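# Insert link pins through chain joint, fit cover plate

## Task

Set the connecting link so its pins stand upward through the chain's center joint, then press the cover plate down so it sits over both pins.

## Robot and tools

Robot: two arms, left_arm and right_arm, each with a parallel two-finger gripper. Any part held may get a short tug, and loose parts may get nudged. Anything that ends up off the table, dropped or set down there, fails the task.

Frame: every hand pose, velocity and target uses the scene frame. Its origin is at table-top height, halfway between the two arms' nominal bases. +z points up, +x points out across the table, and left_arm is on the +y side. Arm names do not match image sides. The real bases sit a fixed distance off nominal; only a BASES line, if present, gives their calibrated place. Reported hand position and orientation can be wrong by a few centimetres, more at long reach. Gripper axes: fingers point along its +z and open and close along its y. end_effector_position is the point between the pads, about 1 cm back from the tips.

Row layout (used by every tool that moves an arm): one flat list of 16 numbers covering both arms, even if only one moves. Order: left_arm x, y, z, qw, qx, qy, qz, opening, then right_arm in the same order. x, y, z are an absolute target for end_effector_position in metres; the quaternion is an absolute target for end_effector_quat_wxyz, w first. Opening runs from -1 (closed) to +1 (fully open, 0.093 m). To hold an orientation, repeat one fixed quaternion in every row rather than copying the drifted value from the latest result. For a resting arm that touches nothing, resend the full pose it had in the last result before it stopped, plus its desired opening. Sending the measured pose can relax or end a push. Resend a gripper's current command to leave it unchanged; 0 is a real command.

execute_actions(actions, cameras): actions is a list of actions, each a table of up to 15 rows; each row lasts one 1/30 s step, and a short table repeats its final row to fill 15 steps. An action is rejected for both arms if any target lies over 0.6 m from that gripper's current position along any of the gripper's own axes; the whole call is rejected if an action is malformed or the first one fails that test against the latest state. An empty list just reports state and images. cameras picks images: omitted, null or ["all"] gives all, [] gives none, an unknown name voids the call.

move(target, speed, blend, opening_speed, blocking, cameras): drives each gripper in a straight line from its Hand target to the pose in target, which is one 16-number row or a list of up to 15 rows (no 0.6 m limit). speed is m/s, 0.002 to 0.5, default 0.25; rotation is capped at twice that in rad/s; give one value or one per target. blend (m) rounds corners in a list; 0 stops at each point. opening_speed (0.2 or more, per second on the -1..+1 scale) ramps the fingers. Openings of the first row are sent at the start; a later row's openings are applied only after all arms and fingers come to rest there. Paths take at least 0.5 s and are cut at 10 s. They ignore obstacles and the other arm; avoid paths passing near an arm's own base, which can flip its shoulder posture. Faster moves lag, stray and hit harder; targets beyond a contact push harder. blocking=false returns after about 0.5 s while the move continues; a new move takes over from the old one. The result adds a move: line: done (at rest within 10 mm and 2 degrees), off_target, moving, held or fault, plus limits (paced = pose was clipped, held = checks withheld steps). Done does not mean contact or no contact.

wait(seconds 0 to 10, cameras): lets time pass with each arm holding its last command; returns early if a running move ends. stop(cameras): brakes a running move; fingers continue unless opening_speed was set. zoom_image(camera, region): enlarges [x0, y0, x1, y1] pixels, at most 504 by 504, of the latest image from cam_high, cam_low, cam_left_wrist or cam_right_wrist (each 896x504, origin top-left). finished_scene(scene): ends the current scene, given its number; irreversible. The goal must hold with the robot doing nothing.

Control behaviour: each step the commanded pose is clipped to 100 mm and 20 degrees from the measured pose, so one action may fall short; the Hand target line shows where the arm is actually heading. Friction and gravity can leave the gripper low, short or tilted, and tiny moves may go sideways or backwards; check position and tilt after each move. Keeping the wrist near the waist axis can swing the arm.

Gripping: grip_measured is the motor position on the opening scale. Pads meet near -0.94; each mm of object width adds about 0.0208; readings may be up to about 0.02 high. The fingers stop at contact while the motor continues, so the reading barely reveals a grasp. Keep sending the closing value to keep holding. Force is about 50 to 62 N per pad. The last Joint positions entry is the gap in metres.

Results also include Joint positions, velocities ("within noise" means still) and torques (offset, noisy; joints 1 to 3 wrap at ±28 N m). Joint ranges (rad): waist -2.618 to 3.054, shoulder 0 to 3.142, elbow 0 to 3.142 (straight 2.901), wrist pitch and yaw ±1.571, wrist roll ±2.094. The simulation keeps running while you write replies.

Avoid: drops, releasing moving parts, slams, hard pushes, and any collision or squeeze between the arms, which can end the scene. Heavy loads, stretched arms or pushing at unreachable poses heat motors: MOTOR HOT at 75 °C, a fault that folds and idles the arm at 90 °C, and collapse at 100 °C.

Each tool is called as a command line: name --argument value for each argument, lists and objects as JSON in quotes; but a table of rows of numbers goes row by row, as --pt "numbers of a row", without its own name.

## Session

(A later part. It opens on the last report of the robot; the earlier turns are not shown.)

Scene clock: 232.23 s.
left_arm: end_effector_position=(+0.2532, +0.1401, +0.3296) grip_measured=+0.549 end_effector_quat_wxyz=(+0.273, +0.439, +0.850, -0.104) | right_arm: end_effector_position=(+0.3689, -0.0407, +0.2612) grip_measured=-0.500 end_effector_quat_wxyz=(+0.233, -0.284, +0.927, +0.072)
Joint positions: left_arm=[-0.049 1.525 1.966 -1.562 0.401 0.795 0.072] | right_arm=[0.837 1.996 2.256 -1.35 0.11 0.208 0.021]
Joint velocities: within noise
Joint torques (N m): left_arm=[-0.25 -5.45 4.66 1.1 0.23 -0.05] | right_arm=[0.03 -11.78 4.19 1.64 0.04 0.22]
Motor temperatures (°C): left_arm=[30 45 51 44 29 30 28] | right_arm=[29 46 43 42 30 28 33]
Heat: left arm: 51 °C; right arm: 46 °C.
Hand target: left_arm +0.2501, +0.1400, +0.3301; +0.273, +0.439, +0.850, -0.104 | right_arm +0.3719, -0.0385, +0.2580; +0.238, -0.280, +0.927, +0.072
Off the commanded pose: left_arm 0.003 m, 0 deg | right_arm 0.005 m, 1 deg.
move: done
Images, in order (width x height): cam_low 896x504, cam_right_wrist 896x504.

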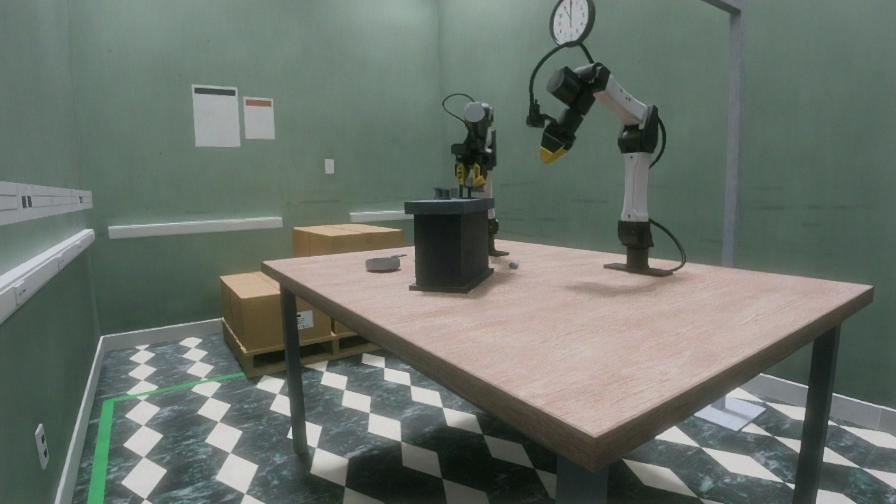

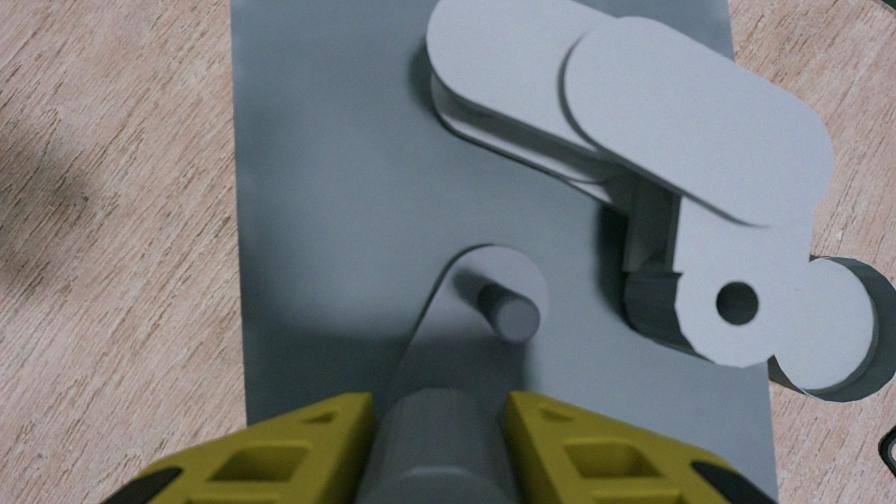

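move --target '[0.25,0.14,0.33,0.273,0.439,0.85,-0.104,0.55,0.3720,-0.0385,0.248,0.239,-0.28,0.927,0.072,-0.75]' --speed 0.04 --cameras '["cam_right_wrist","cam_low"]'

zoom_image --camera "cam_right_wrist" --region '[340, 230, 600, 460]'

zoom_image --camera "cam_low" --region '[400, 130, 520, 230]'

Scene clock: 233.73 s.
left_arm: end_effector_position=(+0.2532, +0.1401, +0.3296) grip_measured=+0.549 end_effector_quat_wxyz=(+0.273, +0.439, +0.850, -0.104) | right_arm: end_effector_position=(+0.3683, -0.0414, +0.2611) grip_measured=-0.500 end_effector_quat_wxyz=(+0.245, -0.282, +0.924, +0.078)
Joint positions: left_arm=[-0.049 1.525 1.966 -1.562 0.401 0.795 0.072] | right_arm=[0.837 1.952 2.179 -1.289 0.11 0.208 0.021]
Joint velocities: within noise
Joint torques (N m): left_arm=[-0.27 -5.48 4.64 1.1 0.23 -0.06] | right_arm=[0.06 -9.87 3.75 1.64 0.04 0.22]
Motor temperatures (°C): left_arm=[30 45 51 44 29 30 28] | right_arm=[29 46 42 42 30 28 33]
Heat: left arm: 51 °C; right arm: 46 °C.
Hand target: left_arm +0.2501, +0.1400, +0.3301; +0.273, +0.439, +0.850, -0.104 | right_arm +0.3717, -0.0388, +0.2480; +0.239, -0.280, +0.927, +0.072
Off the commanded pose: left_arm 0.003 m, 0 deg | right_arm 0.014 m, 1 deg.
move: off_target (right_arm)
Images, in order (width x height): cam_low 896x504, cam_right_wrist 896x504.

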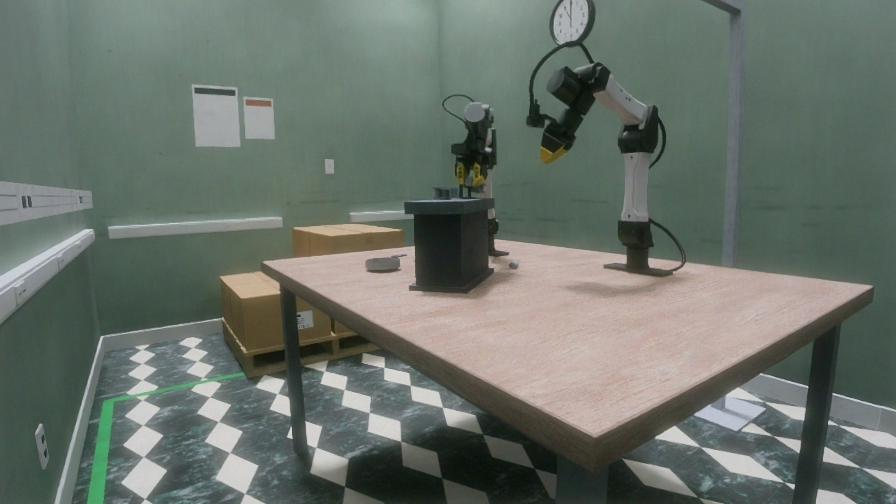

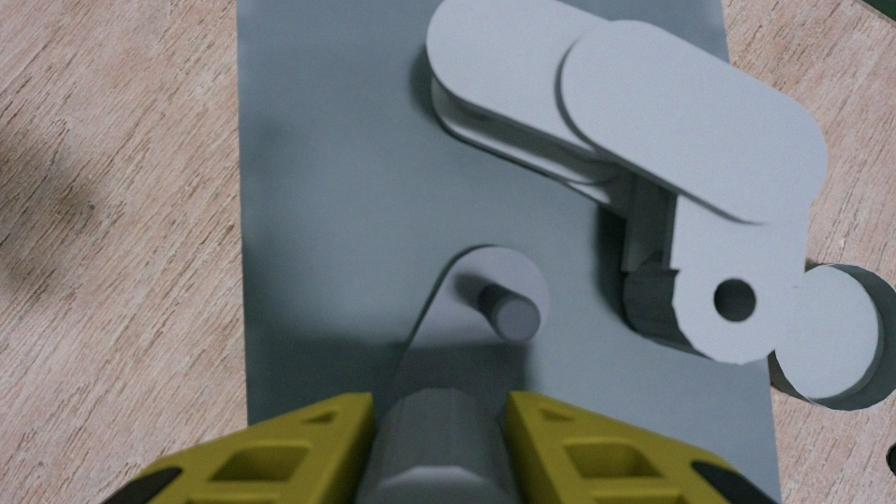

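Scaled by 1.938 from the camera's 896x504 image, which has a finer 1280x720 frame.

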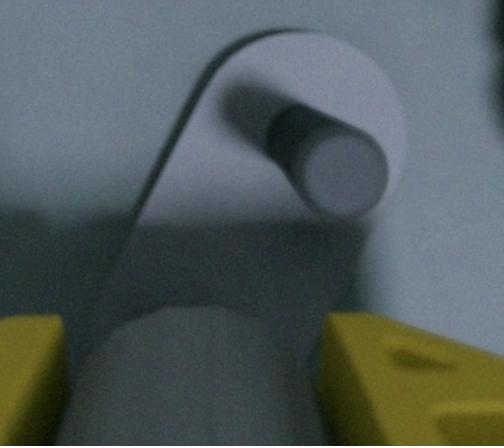

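Scaled by 4.200 from the camera's 896x504 image, which has a finer 1280x720 frame.

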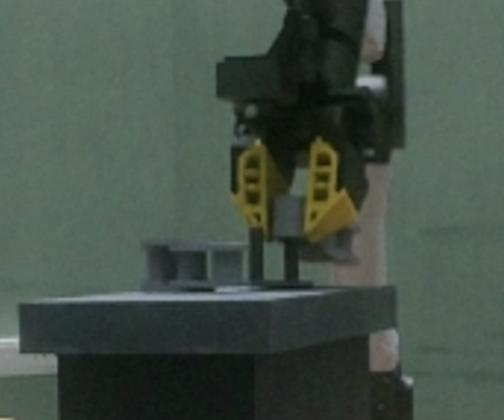

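move --target '[0.25,0.14,0.33,0.273,0.439,0.85,-0.104,0.55,0.374,-0.0425,0.255,0.239,-0.28,0.927,0.072,-0.75]' --speed 0.03 --cameras '[]'

Scene clock: 235.40 s.
left_arm: end_effector_position=(+0.2532, +0.1401, +0.3296) grip_measured=+0.549 end_effector_quat_wxyz=(+0.273, +0.439, +0.850, -0.104) | right_arm: end_effector_position=(+0.3682, -0.0415, +0.2617) grip_measured=-0.500 end_effector_quat_wxyz=(+0.245, -0.282, +0.924, +0.078)
Joint positions: left_arm=[-0.049 1.525 1.966 -1.562 0.401 0.795 0.072] | right_arm=[0.837 1.952 2.181 -1.291 0.11 0.208 0.021]
Joint velocities: within noise
Joint torques (N m): left_arm=[-0.24 -5.45 4.64 1.1 0.23 -0.06] | right_arm=[-0.79 -9.1 7.04 1.38 -0.01 0.12]
Motor temperatures (°C): left_arm=[30 45 51 44 29 30 28] | right_arm=[29 46 42 42 30 28 33]
Heat: left arm: 51 °C; right arm: 46 °C.
Hand target: left_arm +0.2501, +0.1400, +0.3301; +0.273, +0.439, +0.850, -0.104 | right_arm +0.3739, -0.0426, +0.2550; +0.239, -0.280, +0.927, +0.072
Off the commanded pose: left_arm 0.003 m, 0 deg | right_arm 0.009 m, 1 deg.
move: done
No camera images: "cameras" was empty.

move --target '[0.25,0.14,0.33,0.273,0.439,0.85,-0.104,0.55,0.3755,-0.0455,0.255,0.239,-0.28,0.927,0.072,-0.75]' --speed 0.03 --cameras '[]'

Scene clock: 236.40 s.
left_arm: end_effector_position=(+0.2532, +0.1401, +0.3296) grip_measured=+0.549 end_effector_quat_wxyz=(+0.273, +0.439, +0.850, -0.104) | right_arm: end_effector_position=(+0.3684, -0.0417, +0.2616) grip_measured=-0.500 end_effector_quat_wxyz=(+0.244, -0.283, +0.924, +0.080)
Joint positions: left_arm=[-0.049 1.525 1.966 -1.562 0.401 0.795 0.072] | right_arm=[0.835 1.952 2.181 -1.291 0.106 0.205 0.021]
Joint velocities: within noise
Joint torques (N m): left_arm=[-0.27 -5.45 4.66 1.1 0.23 -0.06] | right_arm=[-1.26 -9.73 6.31 1.4 0 0.08]
Motor temperatures (°C): left_arm=[30 45 51 43 29 30 28] | right_arm=[29 46 42 42 30 28 33]
Heat: left arm: 51 °C; right arm: 46 °C.
Hand target: left_arm +0.2501, +0.1400, +0.3301; +0.273, +0.439, +0.850, -0.104 | right_arm +0.3754, -0.0457, +0.2550; +0.239, -0.280, +0.927, +0.072
Off the commanded pose: left_arm 0.003 m, 0 deg | right_arm 0.010 m, 1 deg.
move: done
No camera images: "cameras" was empty.

move --target '[0.25,0.14,0.33,0.273,0.439,0.85,-0.104,0.55,0.3765,-0.0475,0.253,0.239,-0.28,0.927,0.072,-0.75]' --speed 0.03 --cameras '[]'

Scene clock: 237.37 s.
left_arm: end_effector_position=(+0.2532, +0.1401, +0.3296) grip_measured=+0.549 end_effector_quat_wxyz=(+0.273, +0.439, +0.850, -0.104) | right_arm: end_effector_position=(+0.3686, -0.0419, +0.2615) grip_measured=-0.500 end_effector_quat_wxyz=(+0.242, -0.283, +0.924, +0.082)
Joint positions: left_arm=[-0.049 1.525 1.966 -1.562 0.401 0.795 0.072] | right_arm=[0.831 1.952 2.181 -1.291 0.098 0.203 0.021]
Joint velocities: within noise
Joint torques (N m): left_arm=[-0.27 -5.45 4.64 1.1 0.23 -0.06] | right_arm=[-1.4 -10.56 4.55 1.52 0.03 0.02]
Motor temperatures (°C): left_arm=[30 45 51 43 29 30 28] | right_arm=[29 47 42 42 30 28 33]
Heat: left arm: 51 °C; right arm: 47 °C.
Hand target: left_arm +0.2501, +0.1400, +0.3301; +0.273, +0.439, +0.850, -0.104 | right_arm +0.3763, -0.0477, +0.2530; +0.239, -0.280, +0.927, +0.072
Off the commanded pose: left_arm 0.003 m, 0 deg | right_arm 0.013 m, 1 deg.
move: off_target (right_arm)
No camera images: "cameras" was empty.

move --target '[0.25,0.06,0.22,0.7233,0.2693,0.5064,-0.3846,0.3,0.3765,-0.0475,0.253,0.239,-0.28,0.927,0.072,-0.75]' --speed 0.2 --cameras '["cam_left_wrist","cam_high"]'

Scene clock: 242.23 s.
left_arm: end_effector_position=(+0.2498, +0.0603, +0.2240) grip_measured=+0.301 end_effector_quat_wxyz=(+0.697, +0.291, +0.551, -0.354) | right_arm: end_effector_position=(+0.3685, -0.0418, +0.2615) grip_measured=-0.500 end_effector_quat_wxyz=(+0.242, -0.283, +0.924, +0.082)
Joint positions: left_arm=[-0.138 1.486 0.239 1.564 0.774 -0.209 0.06] | right_arm=[0.831 1.952 2.181 -1.291 0.097 0.202 0.021]
Joint velocities: within noise
Joint torques (N m): left_arm=[-0.65 -2.33 3.85 1.79 -0.27 -0.22] | right_arm=[-1.42 -10.55 4.56 1.51 0.04 0.06]
Motor temperatures (°C): left_arm=[30 45 51 44 29 30 28] | right_arm=[29 47 42 42 30 28 34]
Heat: left arm: 51 °C; right arm: 47 °C.
Hand target: left_arm +0.2500, +0.0600, +0.2204; +0.694, +0.283, +0.557, -0.358 | right_arm +0.3763, -0.0476, +0.2530; +0.239, -0.280, +0.927, +0.072
Off the commanded pose: left_arm 0.004 m, 7 deg | right_arm 0.013 m, 1 deg.
joint sent to its limit (left arm) — joint 4 (wrist pitch), upper limit. The joint targets are off in orientation, not in position.
move: off_target (left_arm, right_arm)
Images, in order (width x height): cam_high 896x504, cam_left_wrist 896x504.

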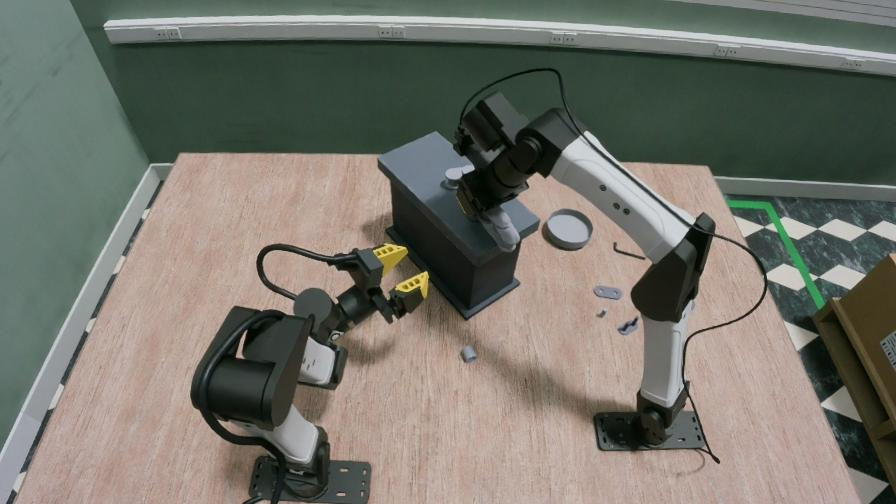

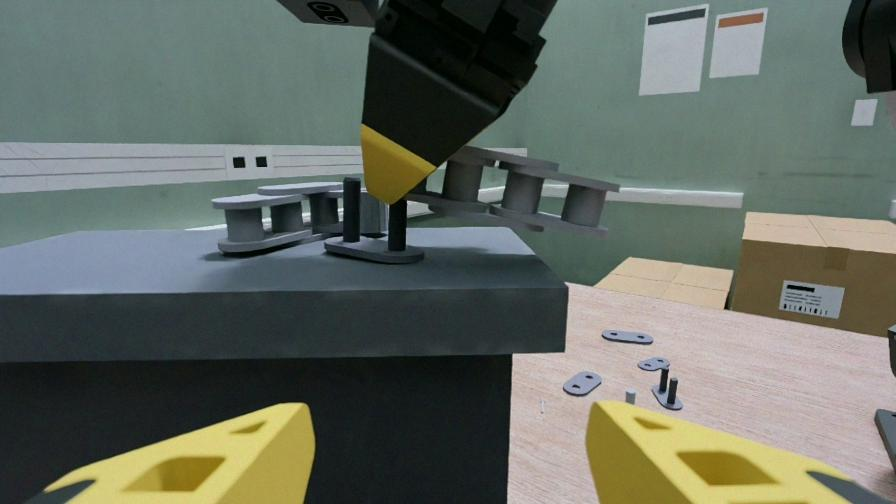

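zoom_image --camera "cam_left_wrist" --region '[200, 100, 640, 300]'

Scaled by 1.145 from the camera's 896x504 image, which has a finer 1280x720 frame.

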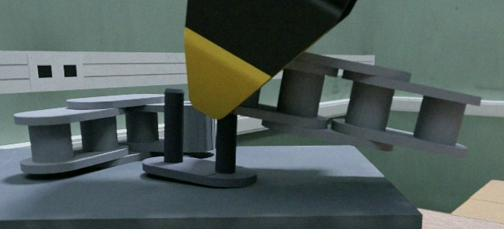

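move --pt "0.25 0.06 0.22 0.697 0.291 0.551 -0.354 0.3 0.372 -0.040 0.292 0.239 -0.28 0.927 0.072 -0.75" --pt "0.25 0.06 0.22 0.697 0.291 0.551 -0.354 0.3 0.405 -0.094 0.29 0.239 -0.28 0.927 0.072 -0.75" --speed 0.08 --cameras '["cam_left_wrist","cam_right_wrist"]'

Scene clock: 246.77 s.
left_arm: end_effector_position=(+0.2499, +0.0604, +0.2242) grip_measured=+0.301 end_effector_quat_wxyz=(+0.698, +0.291, +0.551, -0.354) | right_arm: end_effector_position=(+0.4088, -0.0906, +0.2600) grip_measured=-0.500 end_effector_quat_wxyz=(+0.202, -0.280, +0.937, +0.054)
Joint positions: left_arm=[-0.138 1.486 0.239 1.564 0.774 -0.209 0.06] | right_arm=[0.676 2.085 2.424 -1.491 0.048 0.076 0.021]
Joint velocities: within noise
Joint torques (N m): left_arm=[-0.25 -2.06 4.08 1.79 -0.14 0.03] | right_arm=[-0.36 -18.4 5.64 1.5 -0.15 0.04]
Motor temperatures (°C): left_arm=[30 44 51 45 29 30 28] | right_arm=[29 48 42 42 30 28 34]
Heat: left arm: 51 °C; right arm: 48 °C.
Hand target: left_arm +0.2500, +0.0600, +0.2202; +0.696, +0.292, +0.554, -0.353 | right_arm +0.4044, -0.0944, +0.2896; +0.238, -0.280, +0.927, +0.071
Off the commanded pose: left_arm 0.004 m, 0 deg | right_arm 0.030 m, 5 deg.
joint sent to its limit (left arm) — joint 4 (wrist pitch), upper limit. The joint targets still meet the commanded pose.
move: off_target (right_arm)
Images, in order (width x height): cam_left_wrist 896x504, cam_right_wrist 896x504.

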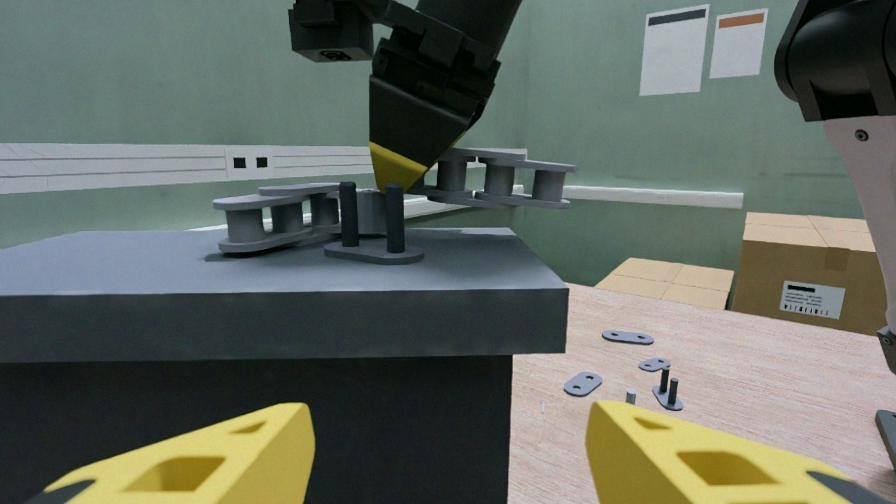

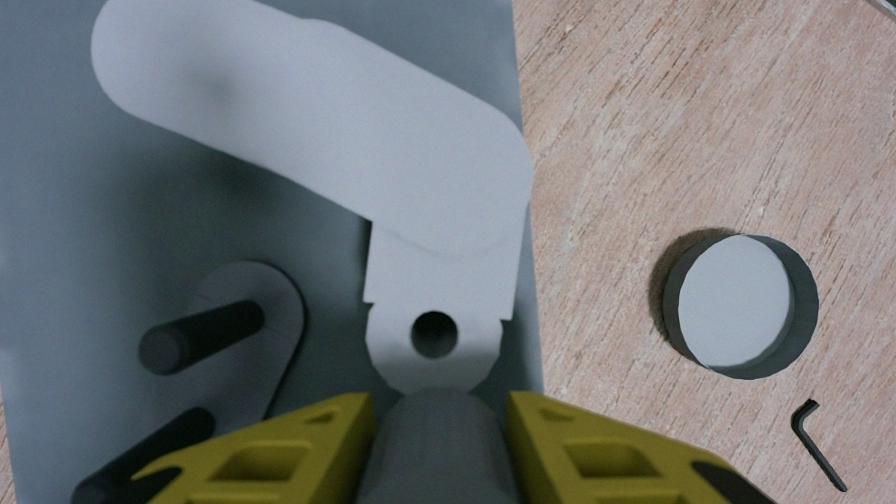

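move --pt "0.25 0.06 0.22 0.697 0.291 0.551 -0.354 0.3 0.399 -0.099 0.272 0.239 -0.28 0.927 0.072 -0.75" --pt "0.25 0.06 0.22 0.697 0.291 0.551 -0.354 0.3 0.399 -0.099 0.241 0.239 -0.28 0.927 0.072 -0.75" --speed 0.06 --cameras '["cam_left_wrist","cam_right_wrist"]'

Scene clock: 249.03 s.
left_arm: end_effector_position=(+0.2499, +0.0604, +0.2242) grip_measured=+0.301 end_effector_quat_wxyz=(+0.698, +0.291, +0.551, -0.354) | right_arm: end_effector_position=(+0.3982, -0.0970, +0.2344) grip_measured=-0.500 end_effector_quat_wxyz=(+0.226, -0.279, +0.931, +0.068)
Joint positions: left_arm=[-0.138 1.486 0.239 1.564 0.774 -0.209 0.06] | right_arm=[0.676 1.873 1.974 -1.196 0.039 0.075 0.021]
Joint velocities: within noise
Joint torques (N m): left_arm=[-0.28 -2.1 4.1 1.79 -0.14 0.02] | right_arm=[-0.39 -13.05 5.19 1.54 -0.07 0.08]
Motor temperatures (°C): left_arm=[30 44 51 45 29 30 28] | right_arm=[29 49 41 42 30 28 34]
Heat: left arm: 51 °C; right arm: 49 °C.
Hand target: left_arm +0.2500, +0.0600, +0.2201; +0.696, +0.292, +0.554, -0.353 | right_arm +0.3989, -0.0989, +0.2409; +0.239, -0.280, +0.927, +0.072
Off the commanded pose: left_arm 0.004 m, 0 deg | right_arm 0.007 m, 2 deg.
joint sent to its limit (left arm) — joint 4 (wrist pitch), upper limit. The joint targets still meet the commanded pose.
move: done
Images, in order (width x height): cam_left_wrist 896x504, cam_right_wrist 896x504.

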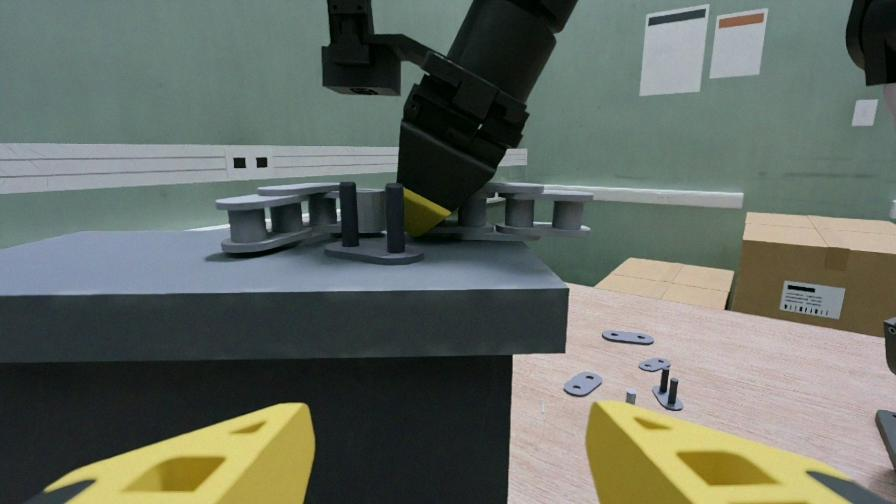

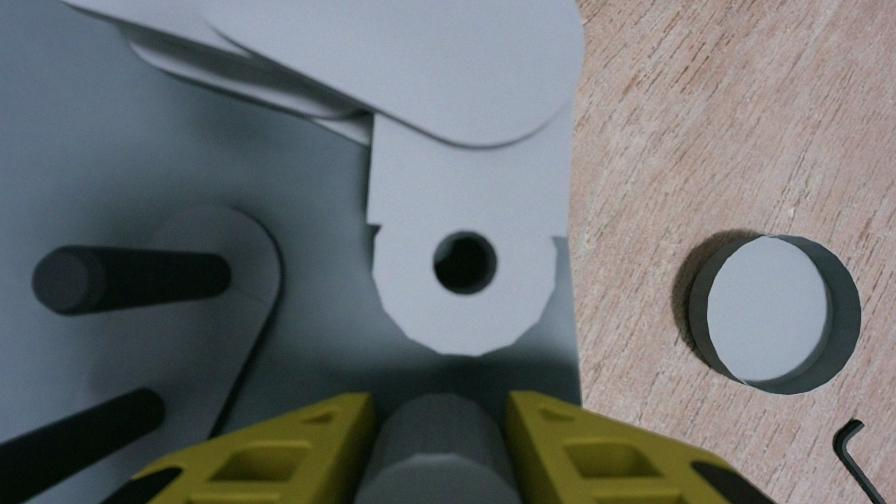

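move --pt "0.25 0.06 0.22 0.697 0.291 0.551 -0.354 0.3 0.399 -0.099 0.241 0.239 -0.28 0.927 0.072 0.0" --pt "0.25 0.06 0.22 0.697 0.291 0.551 -0.354 0.3 0.399 -0.099 0.265 0.239 -0.28 0.927 0.072 0.0" --pt "0.25 0.06 0.22 0.697 0.291 0.551 -0.354 0.3 0.3585 -0.124 0.26 0.239 -0.28 0.927 0.072 0.0" --speed 0.08 --cameras '["cam_left_wrist","cam_right_wrist"]'

Scene clock: 252.63 s.
left_arm: end_effector_position=(+0.2499, +0.0604, +0.2242) grip_measured=+0.301 end_effector_quat_wxyz=(+0.698, +0.291, +0.551, -0.354) | right_arm: end_effector_position=(+0.3635, -0.1244, +0.2546) grip_measured=-0.003 end_effector_quat_wxyz=(+0.231, -0.279, +0.930, +0.070)
Joint positions: left_arm=[-0.138 1.486 0.239 1.564 0.774 -0.209 0.06] | right_arm=[0.676 1.706 1.847 -1.226 0.039 0.075 0.045]
Joint velocities: within noise
Joint torques (N m): left_arm=[-0.25 -2.06 4.08 1.79 -0.14 0.03] | right_arm=[0.77 -11.28 5.46 1.38 -0.02 0.22]
Motor temperatures (°C): left_arm=[30 43 50 45 29 30 28] | right_arm=[29 50 41 42 30 28 34]
Heat: left arm: 50 °C; right arm: 50 °C.
Hand target: left_arm +0.2500, +0.0600, +0.2201; +0.696, +0.292, +0.554, -0.353 | right_arm +0.3585, -0.1240, +0.2600; +0.239, -0.280, +0.927, +0.072
Off the commanded pose: left_arm 0.004 m, 0 deg | right_arm 0.007 m, 1 deg.
joint sent to its limit (left arm) — joint 4 (wrist pitch), upper limit. The joint targets still meet the commanded pose.
move: done
Images, in order (width x height): cam_left_wrist 896x504, cam_right_wrist 896x504.

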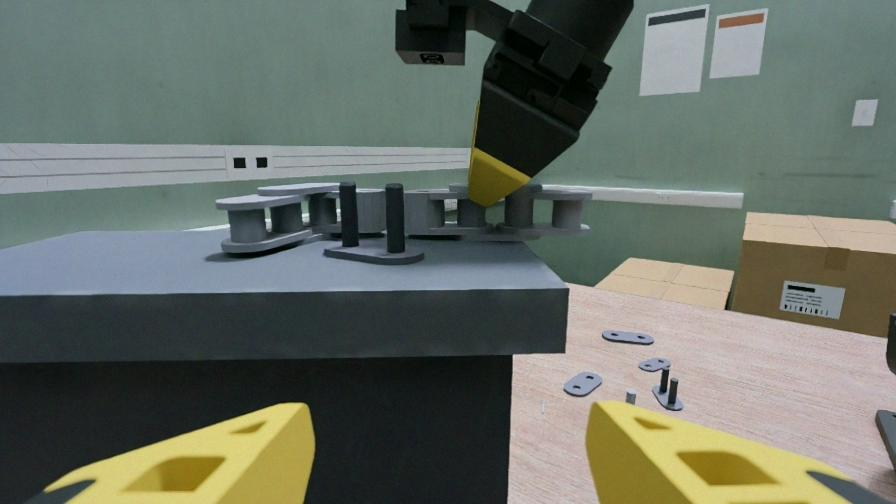

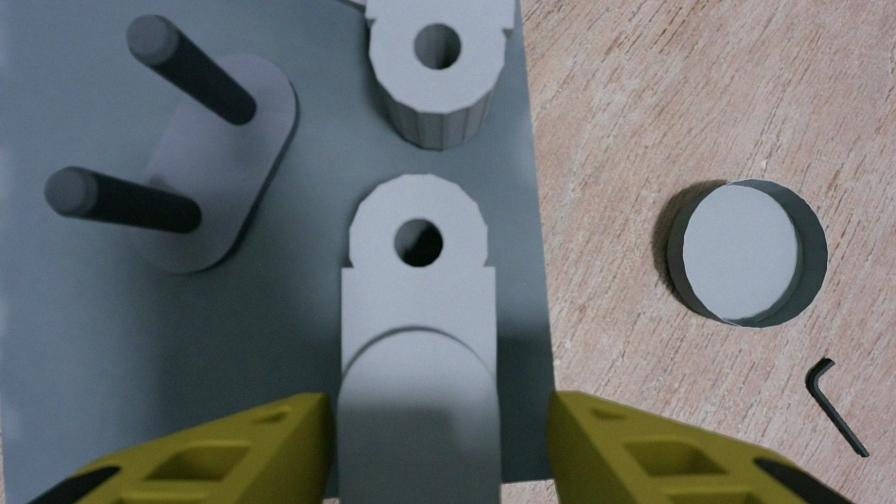

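move --target '[0.25,0.06,0.22,0.697,0.291,0.551,-0.354,0.3,0.3550,-0.119,0.238,0.239,-0.28,0.927,0.072,0.0]' --speed 0.06 --cameras '["cam_left_wrist","cam_right_wrist"]'

Scene clock: 254.60 s.
left_arm: end_effector_position=(+0.2499, +0.0604, +0.2242) grip_measured=+0.301 end_effector_quat_wxyz=(+0.698, +0.291, +0.551, -0.354) | right_arm: end_effector_position=(+0.3593, -0.1183, +0.2330) grip_measured=-0.003 end_effector_quat_wxyz=(+0.231, -0.282, +0.929, +0.071)
Joint positions: left_arm=[-0.138 1.486 0.239 1.564 0.774 -0.209 0.06] | right_arm=[0.696 1.678 1.724 -1.131 0.045 0.088 0.045]
Joint velocities: within noise
Joint torques (N m): left_arm=[-0.27 -2.06 4.1 1.79 -0.14 0.03] | right_arm=[0.66 -11.22 5.5 1.37 0.02 0.24]
Motor temperatures (°C): left_arm=[30 43 50 45 29 30 28] | right_arm=[29 50 41 42 30 28 33]
Heat: left arm: 50 °C; right arm: 50 °C.
Hand target: left_arm +0.2500, +0.0600, +0.2201; +0.696, +0.292, +0.554, -0.353 | right_arm +0.3550, -0.1190, +0.2380; +0.239, -0.280, +0.927, +0.072
Off the commanded pose: left_arm 0.004 m, 0 deg | right_arm 0.007 m, 1 deg.
joint sent to its limit (left arm) — joint 4 (wrist pitch), upper limit. The joint targets still meet the commanded pose.
move: done
Images, in order (width x height): cam_left_wrist 896x504, cam_right_wrist 896x504.

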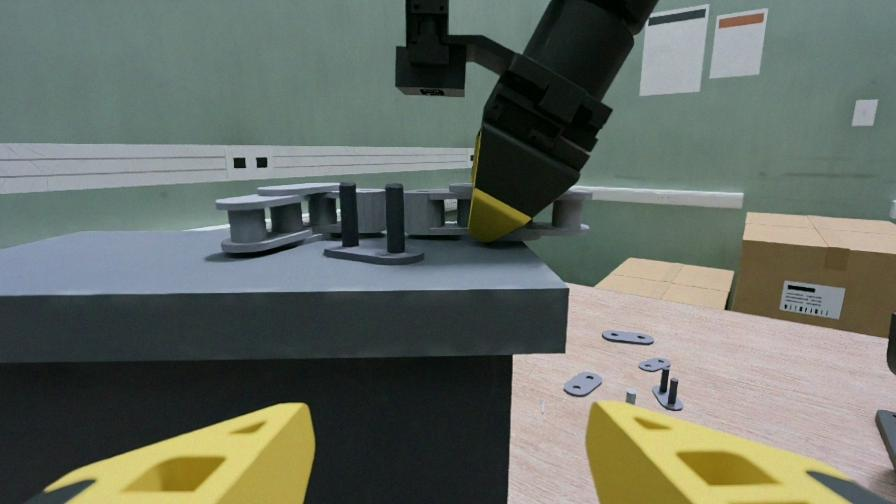

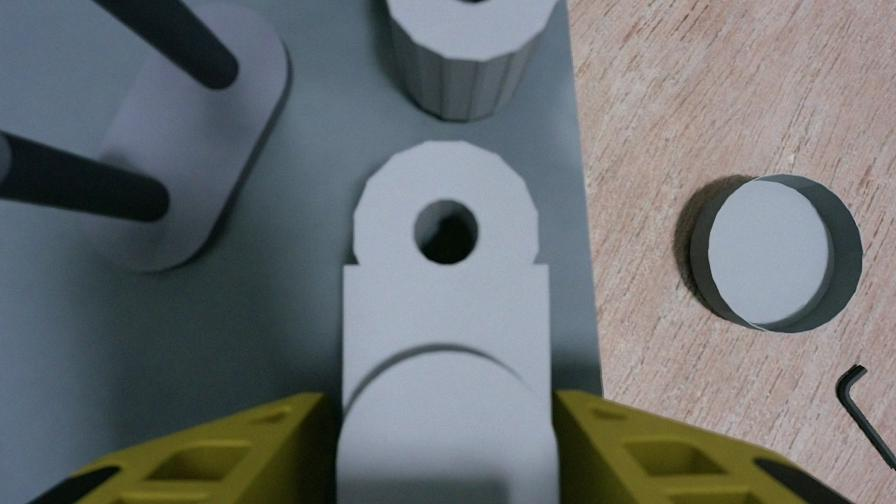

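move --pt "0.25 0.06 0.22 0.697 0.291 0.551 -0.354 0.3 0.3550 -0.119 0.238 0.239 -0.28 0.927 0.072 -0.45" --pt "0.25 0.06 0.22 0.697 0.291 0.551 -0.354 0.3 0.3550 -0.119 0.238 0.239 -0.28 0.927 0.072 -0.75" --opening_speed 0.7 --cameras '["cam_right_wrist"]'

Scene clock: 257.37 s.
left_arm: end_effector_position=(+0.2499, +0.0604, +0.2242) grip_measured=+0.301 end_effector_quat_wxyz=(+0.698, +0.291, +0.551, -0.354) | right_arm: end_effector_position=(+0.3599, -0.1189, +0.2331) grip_measured=-0.455 end_effector_quat_wxyz=(+0.232, -0.281, +0.929, +0.069)
Joint positions: left_arm=[-0.138 1.486 0.239 1.564 0.774 -0.209 0.06] | right_arm=[0.696 1.678 1.724 -1.13 0.049 0.088 0.023]
Joint velocities: within noise
Joint torques (N m): left_arm=[-0.24 -2.09 4.1 1.79 -0.14 0.03] | right_arm=[0.68 -11.22 5.5 1.41 -0.02 0.25]
Motor temperatures (°C): left_arm=[30 43 50 46 29 30 28] | right_arm=[29 50 41 42 30 28 33]
Heat: left arm: 50 °C; right arm: 50 °C.
Hand target: left_arm +0.2500, +0.0600, +0.2201; +0.696, +0.292, +0.554, -0.353 | right_arm +0.3551, -0.1190, +0.2380; +0.239, -0.280, +0.927, +0.072
Off the commanded pose: left_arm 0.004 m, 0 deg | right_arm 0.007 m, 1 deg.
joint sent to its limit (left arm) — joint 4 (wrist pitch), upper limit. The joint targets still meet the commanded pose.
move: done
Images, in order (width x height): cam_right_wrist 896x504.

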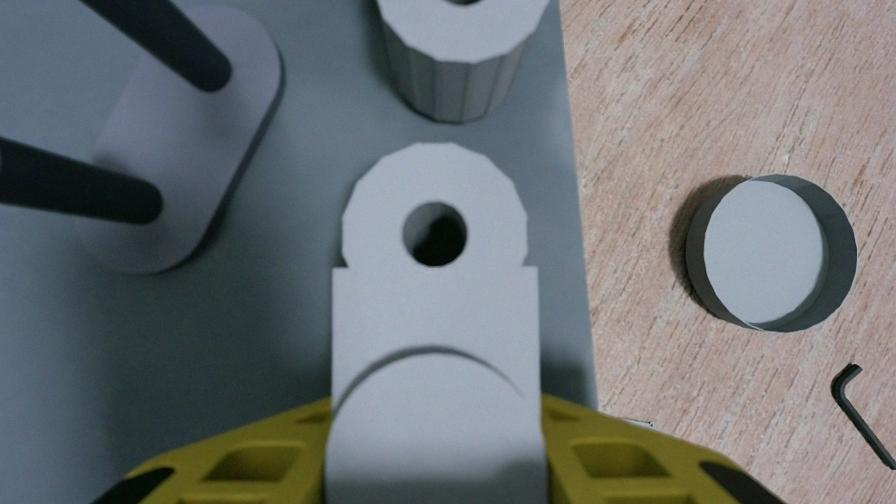

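move --target '[0.25,0.06,0.22,0.697,0.291,0.551,-0.354,0.3,0.358,-0.119,0.290,0.239,-0.28,0.927,0.072,-0.75]' --speed 0.08 --cameras '["cam_right_wrist","cam_left_wrist"]'

Scene clock: 259.10 s.
left_arm: end_effector_position=(+0.2499, +0.0604, +0.2242) grip_measured=+0.301 end_effector_quat_wxyz=(+0.698, +0.291, +0.551, -0.354) | right_arm: end_effector_position=(+0.3512, -0.1260, +0.2797) grip_measured=-0.455 end_effector_quat_wxyz=(+0.219, -0.282, +0.932, +0.064)
Joint positions: left_arm=[-0.138 1.486 0.239 1.564 0.774 -0.209 0.06] | right_arm=[0.696 1.744 2.015 -1.385 0.049 0.088 0.023]
Joint velocities: within noise
Joint torques (N m): left_arm=[-0.27 -2.1 4.08 1.79 -0.14 0.03] | right_arm=[0.24 -7.86 9.22 1.46 -0.04 0.2]
Motor temperatures (°C): left_arm=[30 43 50 46 29 30 28] | right_arm=[29 49 42 42 30 28 33]
Heat: left arm: 50 °C; right arm: 49 °C.
Hand target: left_arm +0.2500, +0.0600, +0.2201; +0.696, +0.292, +0.554, -0.353 | right_arm +0.3576, -0.1194, +0.2901; +0.239, -0.280, +0.927, +0.072
Off the commanded pose: left_arm 0.004 m, 0 deg | right_arm 0.014 m, 3 deg.
joint sent to its limit (left arm) — joint 4 (wrist pitch), upper limit. The joint targets still meet the commanded pose.
move: off_target (right_arm)
Images, in order (width x height): cam_left_wrist 896x504, cam_right_wrist 896x504.

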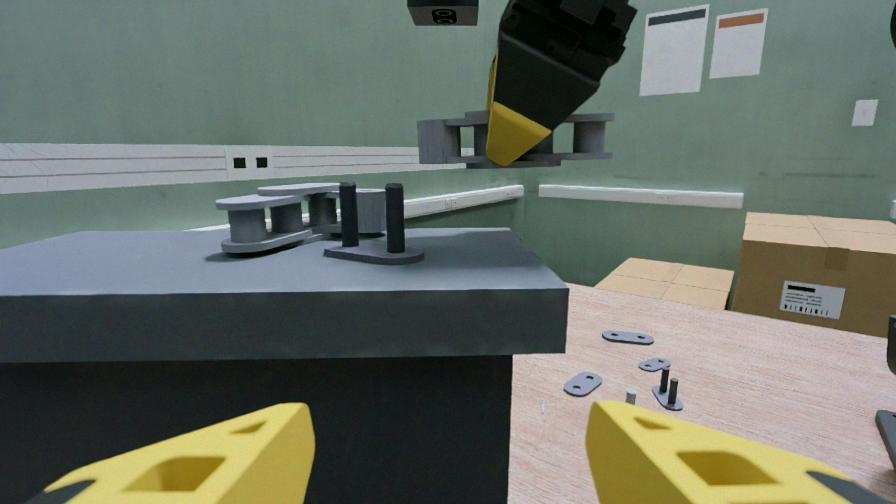

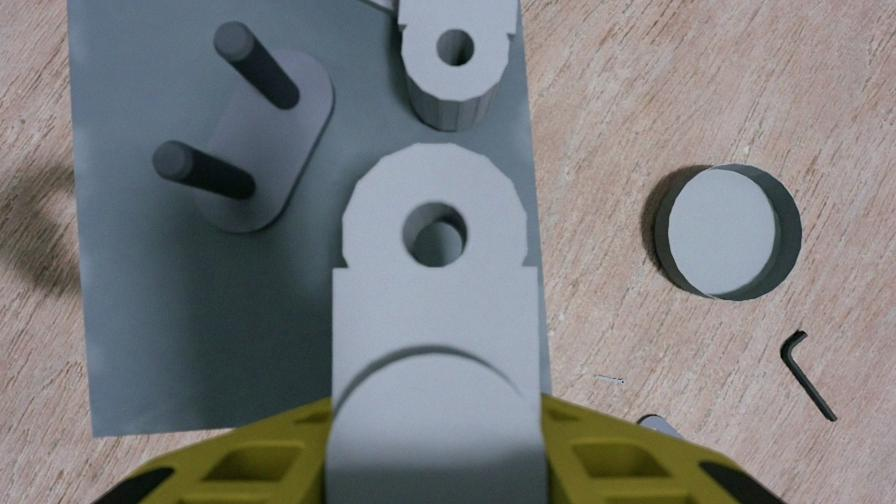

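zoom_image --camera "cam_right_wrist" --region '[130, 10, 380, 250]'

zoom_image --camera "cam_right_wrist" --region '[330, 130, 550, 280]'

Scaled by 2.016 from the camera's 896x504 image, which has a finer 1280x720 frame.

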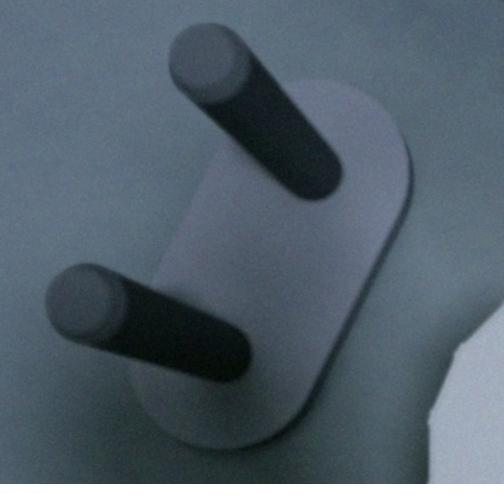

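Scaled by 2.291 from the camera's 896x504 image, which has a finer 1280x720 frame.

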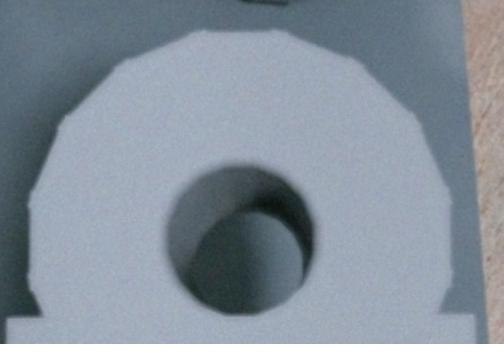

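move --target '[0.25,0.06,0.22,0.697,0.291,0.551,-0.354,0.3,0.338,-0.055,0.293,0.239,-0.28,0.927,0.072,-0.75]' --speed 0.07 --cameras '["cam_right_wrist","cam_left_wrist"]'

zoom_image --camera "cam_right_wrist" --region '[350, 60, 600, 300]'

Scene clock: 262.17 s.
left_arm: end_effector_position=(+0.2499, +0.0604, +0.2242) grip_measured=+0.301 end_effector_quat_wxyz=(+0.698, +0.291, +0.551, -0.354) | right_arm: end_effector_position=(+0.3316, -0.0615, +0.2843) grip_measured=-0.455 end_effector_quat_wxyz=(+0.219, -0.287, +0.930, +0.066)
Joint positions: left_arm=[-0.138 1.486 0.239 1.564 0.774 -0.209 0.06] | right_arm=[0.873 1.904 2.247 -1.468 0.12 0.239 0.023]
Joint velocities: within noise
Joint torques (N m): left_arm=[-0.25 -2.09 4.1 1.79 -0.13 0.02] | right_arm=[0.31 -9.05 8.92 1.44 0.16 0.27]
Motor temperatures (°C): left_arm=[30 43 50 46 29 30 28] | right_arm=[29 49 42 42 30 28 34]
Heat: left arm: 50 °C; right arm: 49 °C.
Hand target: left_arm +0.2500, +0.0600, +0.2201; +0.696, +0.292, +0.554, -0.353 | right_arm +0.3377, -0.0553, +0.2930; +0.239, -0.280, +0.927, +0.072
Off the commanded pose: left_arm 0.004 m, 0 deg | right_arm 0.013 m, 3 deg.
joint sent to its limit (left arm) — joint 4 (wrist pitch), upper limit. The joint targets still meet the commanded pose.
move: off_target (right_arm)
Images, in order (width x height): cam_left_wrist 896x504, cam_right_wrist 896x504.

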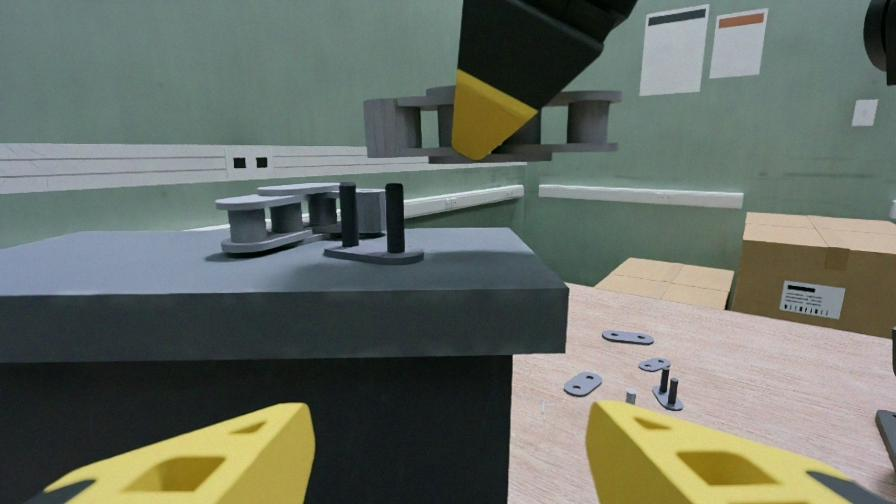

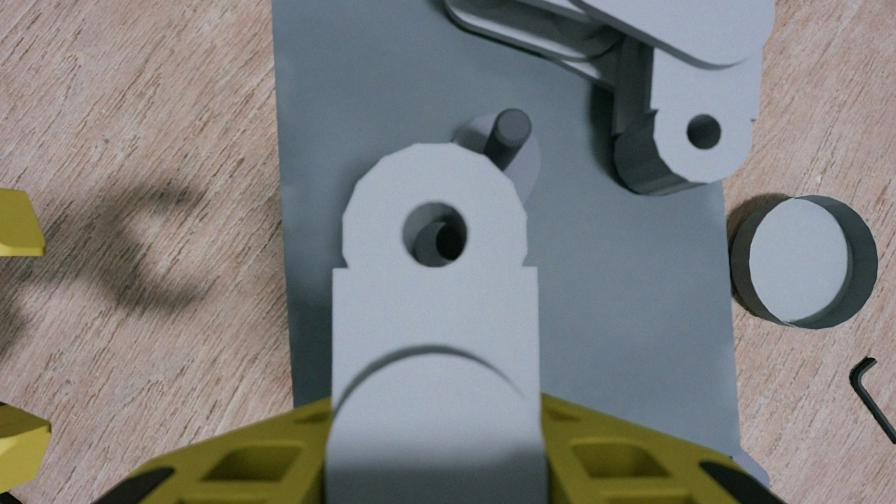

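Scaled by 2.016 from the camera's 896x504 image, which has a finer 1280x720 frame.

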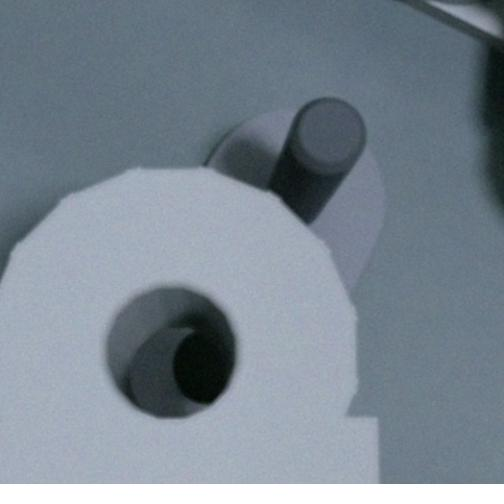

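move --target '[0.25,0.06,0.22,0.697,0.291,0.551,-0.354,0.3,0.343,-0.0655,0.293,0.239,-0.28,0.927,0.072,-0.75]' --speed 0.04 --cameras '["cam_right_wrist"]'

zoom_image --camera "cam_right_wrist" --region '[350, 60, 600, 300]'

Scene clock: 264.07 s.
left_arm: end_effector_position=(+0.2499, +0.0604, +0.2242) grip_measured=+0.301 end_effector_quat_wxyz=(+0.698, +0.291, +0.551, -0.354) | right_arm: end_effector_position=(+0.3375, -0.0674, +0.2842) grip_measured=-0.455 end_effector_quat_wxyz=(+0.219, -0.282, +0.932, +0.063)
Joint positions: left_arm=[-0.138 1.486 0.239 1.564 0.774 -0.209 0.06] | right_arm=[0.853 1.904 2.247 -1.468 0.12 0.231 0.023]
Joint velocities: within noise
Joint torques (N m): left_arm=[-0.25 -2.09 4.11 1.79 -0.14 0.02] | right_arm=[-0.5 -11.32 6.19 1.58 0 0.08]
Motor temperatures (°C): left_arm=[30 42 50 46 29 30 28] | right_arm=[29 49 43 42 30 28 34]
Heat: left arm: 50 °C; right arm: 49 °C.
Hand target: left_arm +0.2500, +0.0600, +0.2201; +0.696, +0.292, +0.554, -0.353 | right_arm +0.3428, -0.0657, +0.2931; +0.239, -0.280, +0.927, +0.072
Off the commanded pose: left_arm 0.004 m, 0 deg | right_arm 0.011 m, 3 deg.
joint sent to its limit (left arm) — joint 4 (wrist pitch), upper limit. The joint targets still meet the commanded pose.
move: off_target (right_arm)
Images, in order (width x height): cam_right_wrist 896x504.

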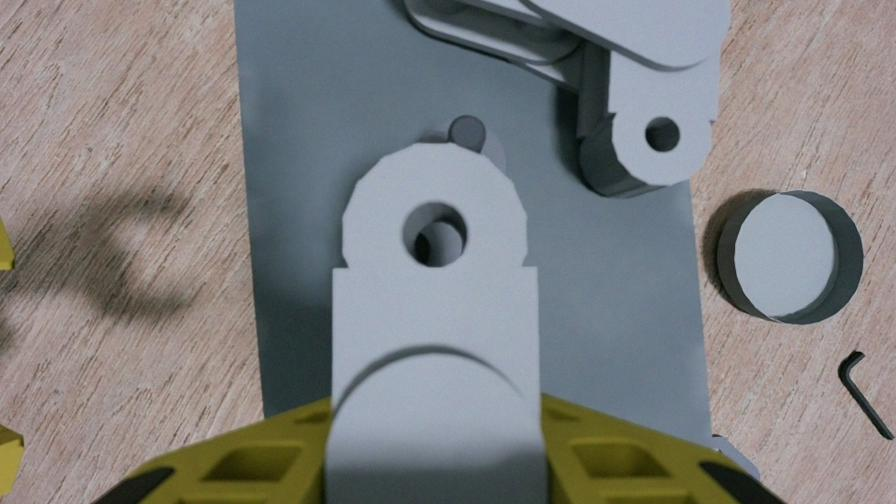

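Scaled by 2.016 from the camera's 896x504 image, which has a finer 1280x720 frame.

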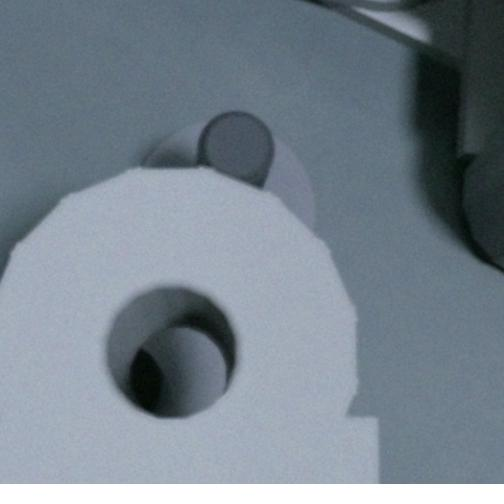

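move --target '[0.25,0.06,0.22,0.697,0.291,0.551,-0.354,0.3,0.3405,-0.0568,0.293,0.239,-0.28,0.927,0.072,-0.75]' --speed 0.05 --cameras '["cam_right_wrist"]'

zoom_image --camera "cam_right_wrist" --region '[350, 60, 600, 300]'

Scene clock: 266.03 s.
left_arm: end_effector_position=(+0.2499, +0.0604, +0.2242) grip_measured=+0.301 end_effector_quat_wxyz=(+0.698, +0.291, +0.551, -0.354) | right_arm: end_effector_position=(+0.3354, -0.0654, +0.2842) grip_measured=-0.455 end_effector_quat_wxyz=(+0.219, -0.284, +0.931, +0.064)
Joint positions: left_arm=[-0.138 1.486 0.239 1.564 0.774 -0.209 0.06] | right_arm=[0.86 1.904 2.247 -1.468 0.12 0.233 0.023]
Joint velocities: within noise
Joint torques (N m): left_arm=[-0.28 -2.09 4.11 1.79 -0.14 0.03] | right_arm=[0.53 -8.95 9.01 1.48 0.08 0.24]
Motor temperatures (°C): left_arm=[30 42 49 46 29 30 28] | right_arm=[29 49 43 42 30 28 34]
Heat: left arm: 49 °C; right arm: 49 °C.
Hand target: left_arm +0.2500, +0.0600, +0.2201; +0.696, +0.292, +0.554, -0.353 | right_arm +0.3401, -0.0571, +0.2930; +0.239, -0.280, +0.927, +0.072
Off the commanded pose: left_arm 0.004 m, 0 deg | right_arm 0.013 m, 3 deg.
joint sent to its limit (left arm) — joint 4 (wrist pitch), upper limit. The joint targets still meet the commanded pose.
move: off_target (right_arm)
Images, in order (width x height): cam_right_wrist 896x504.

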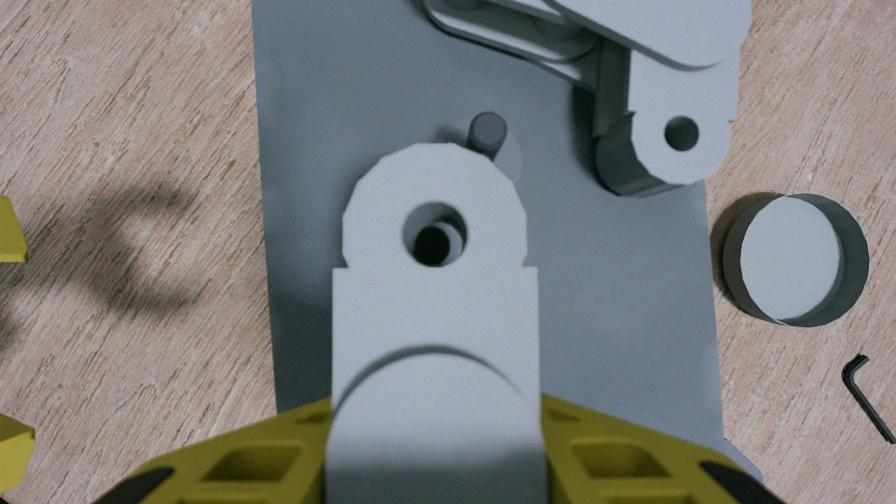

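Scaled by 2.016 from the camera's 896x504 image, which has a finer 1280x720 frame.

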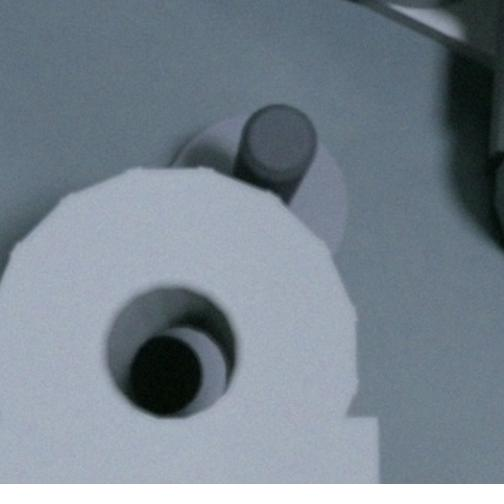

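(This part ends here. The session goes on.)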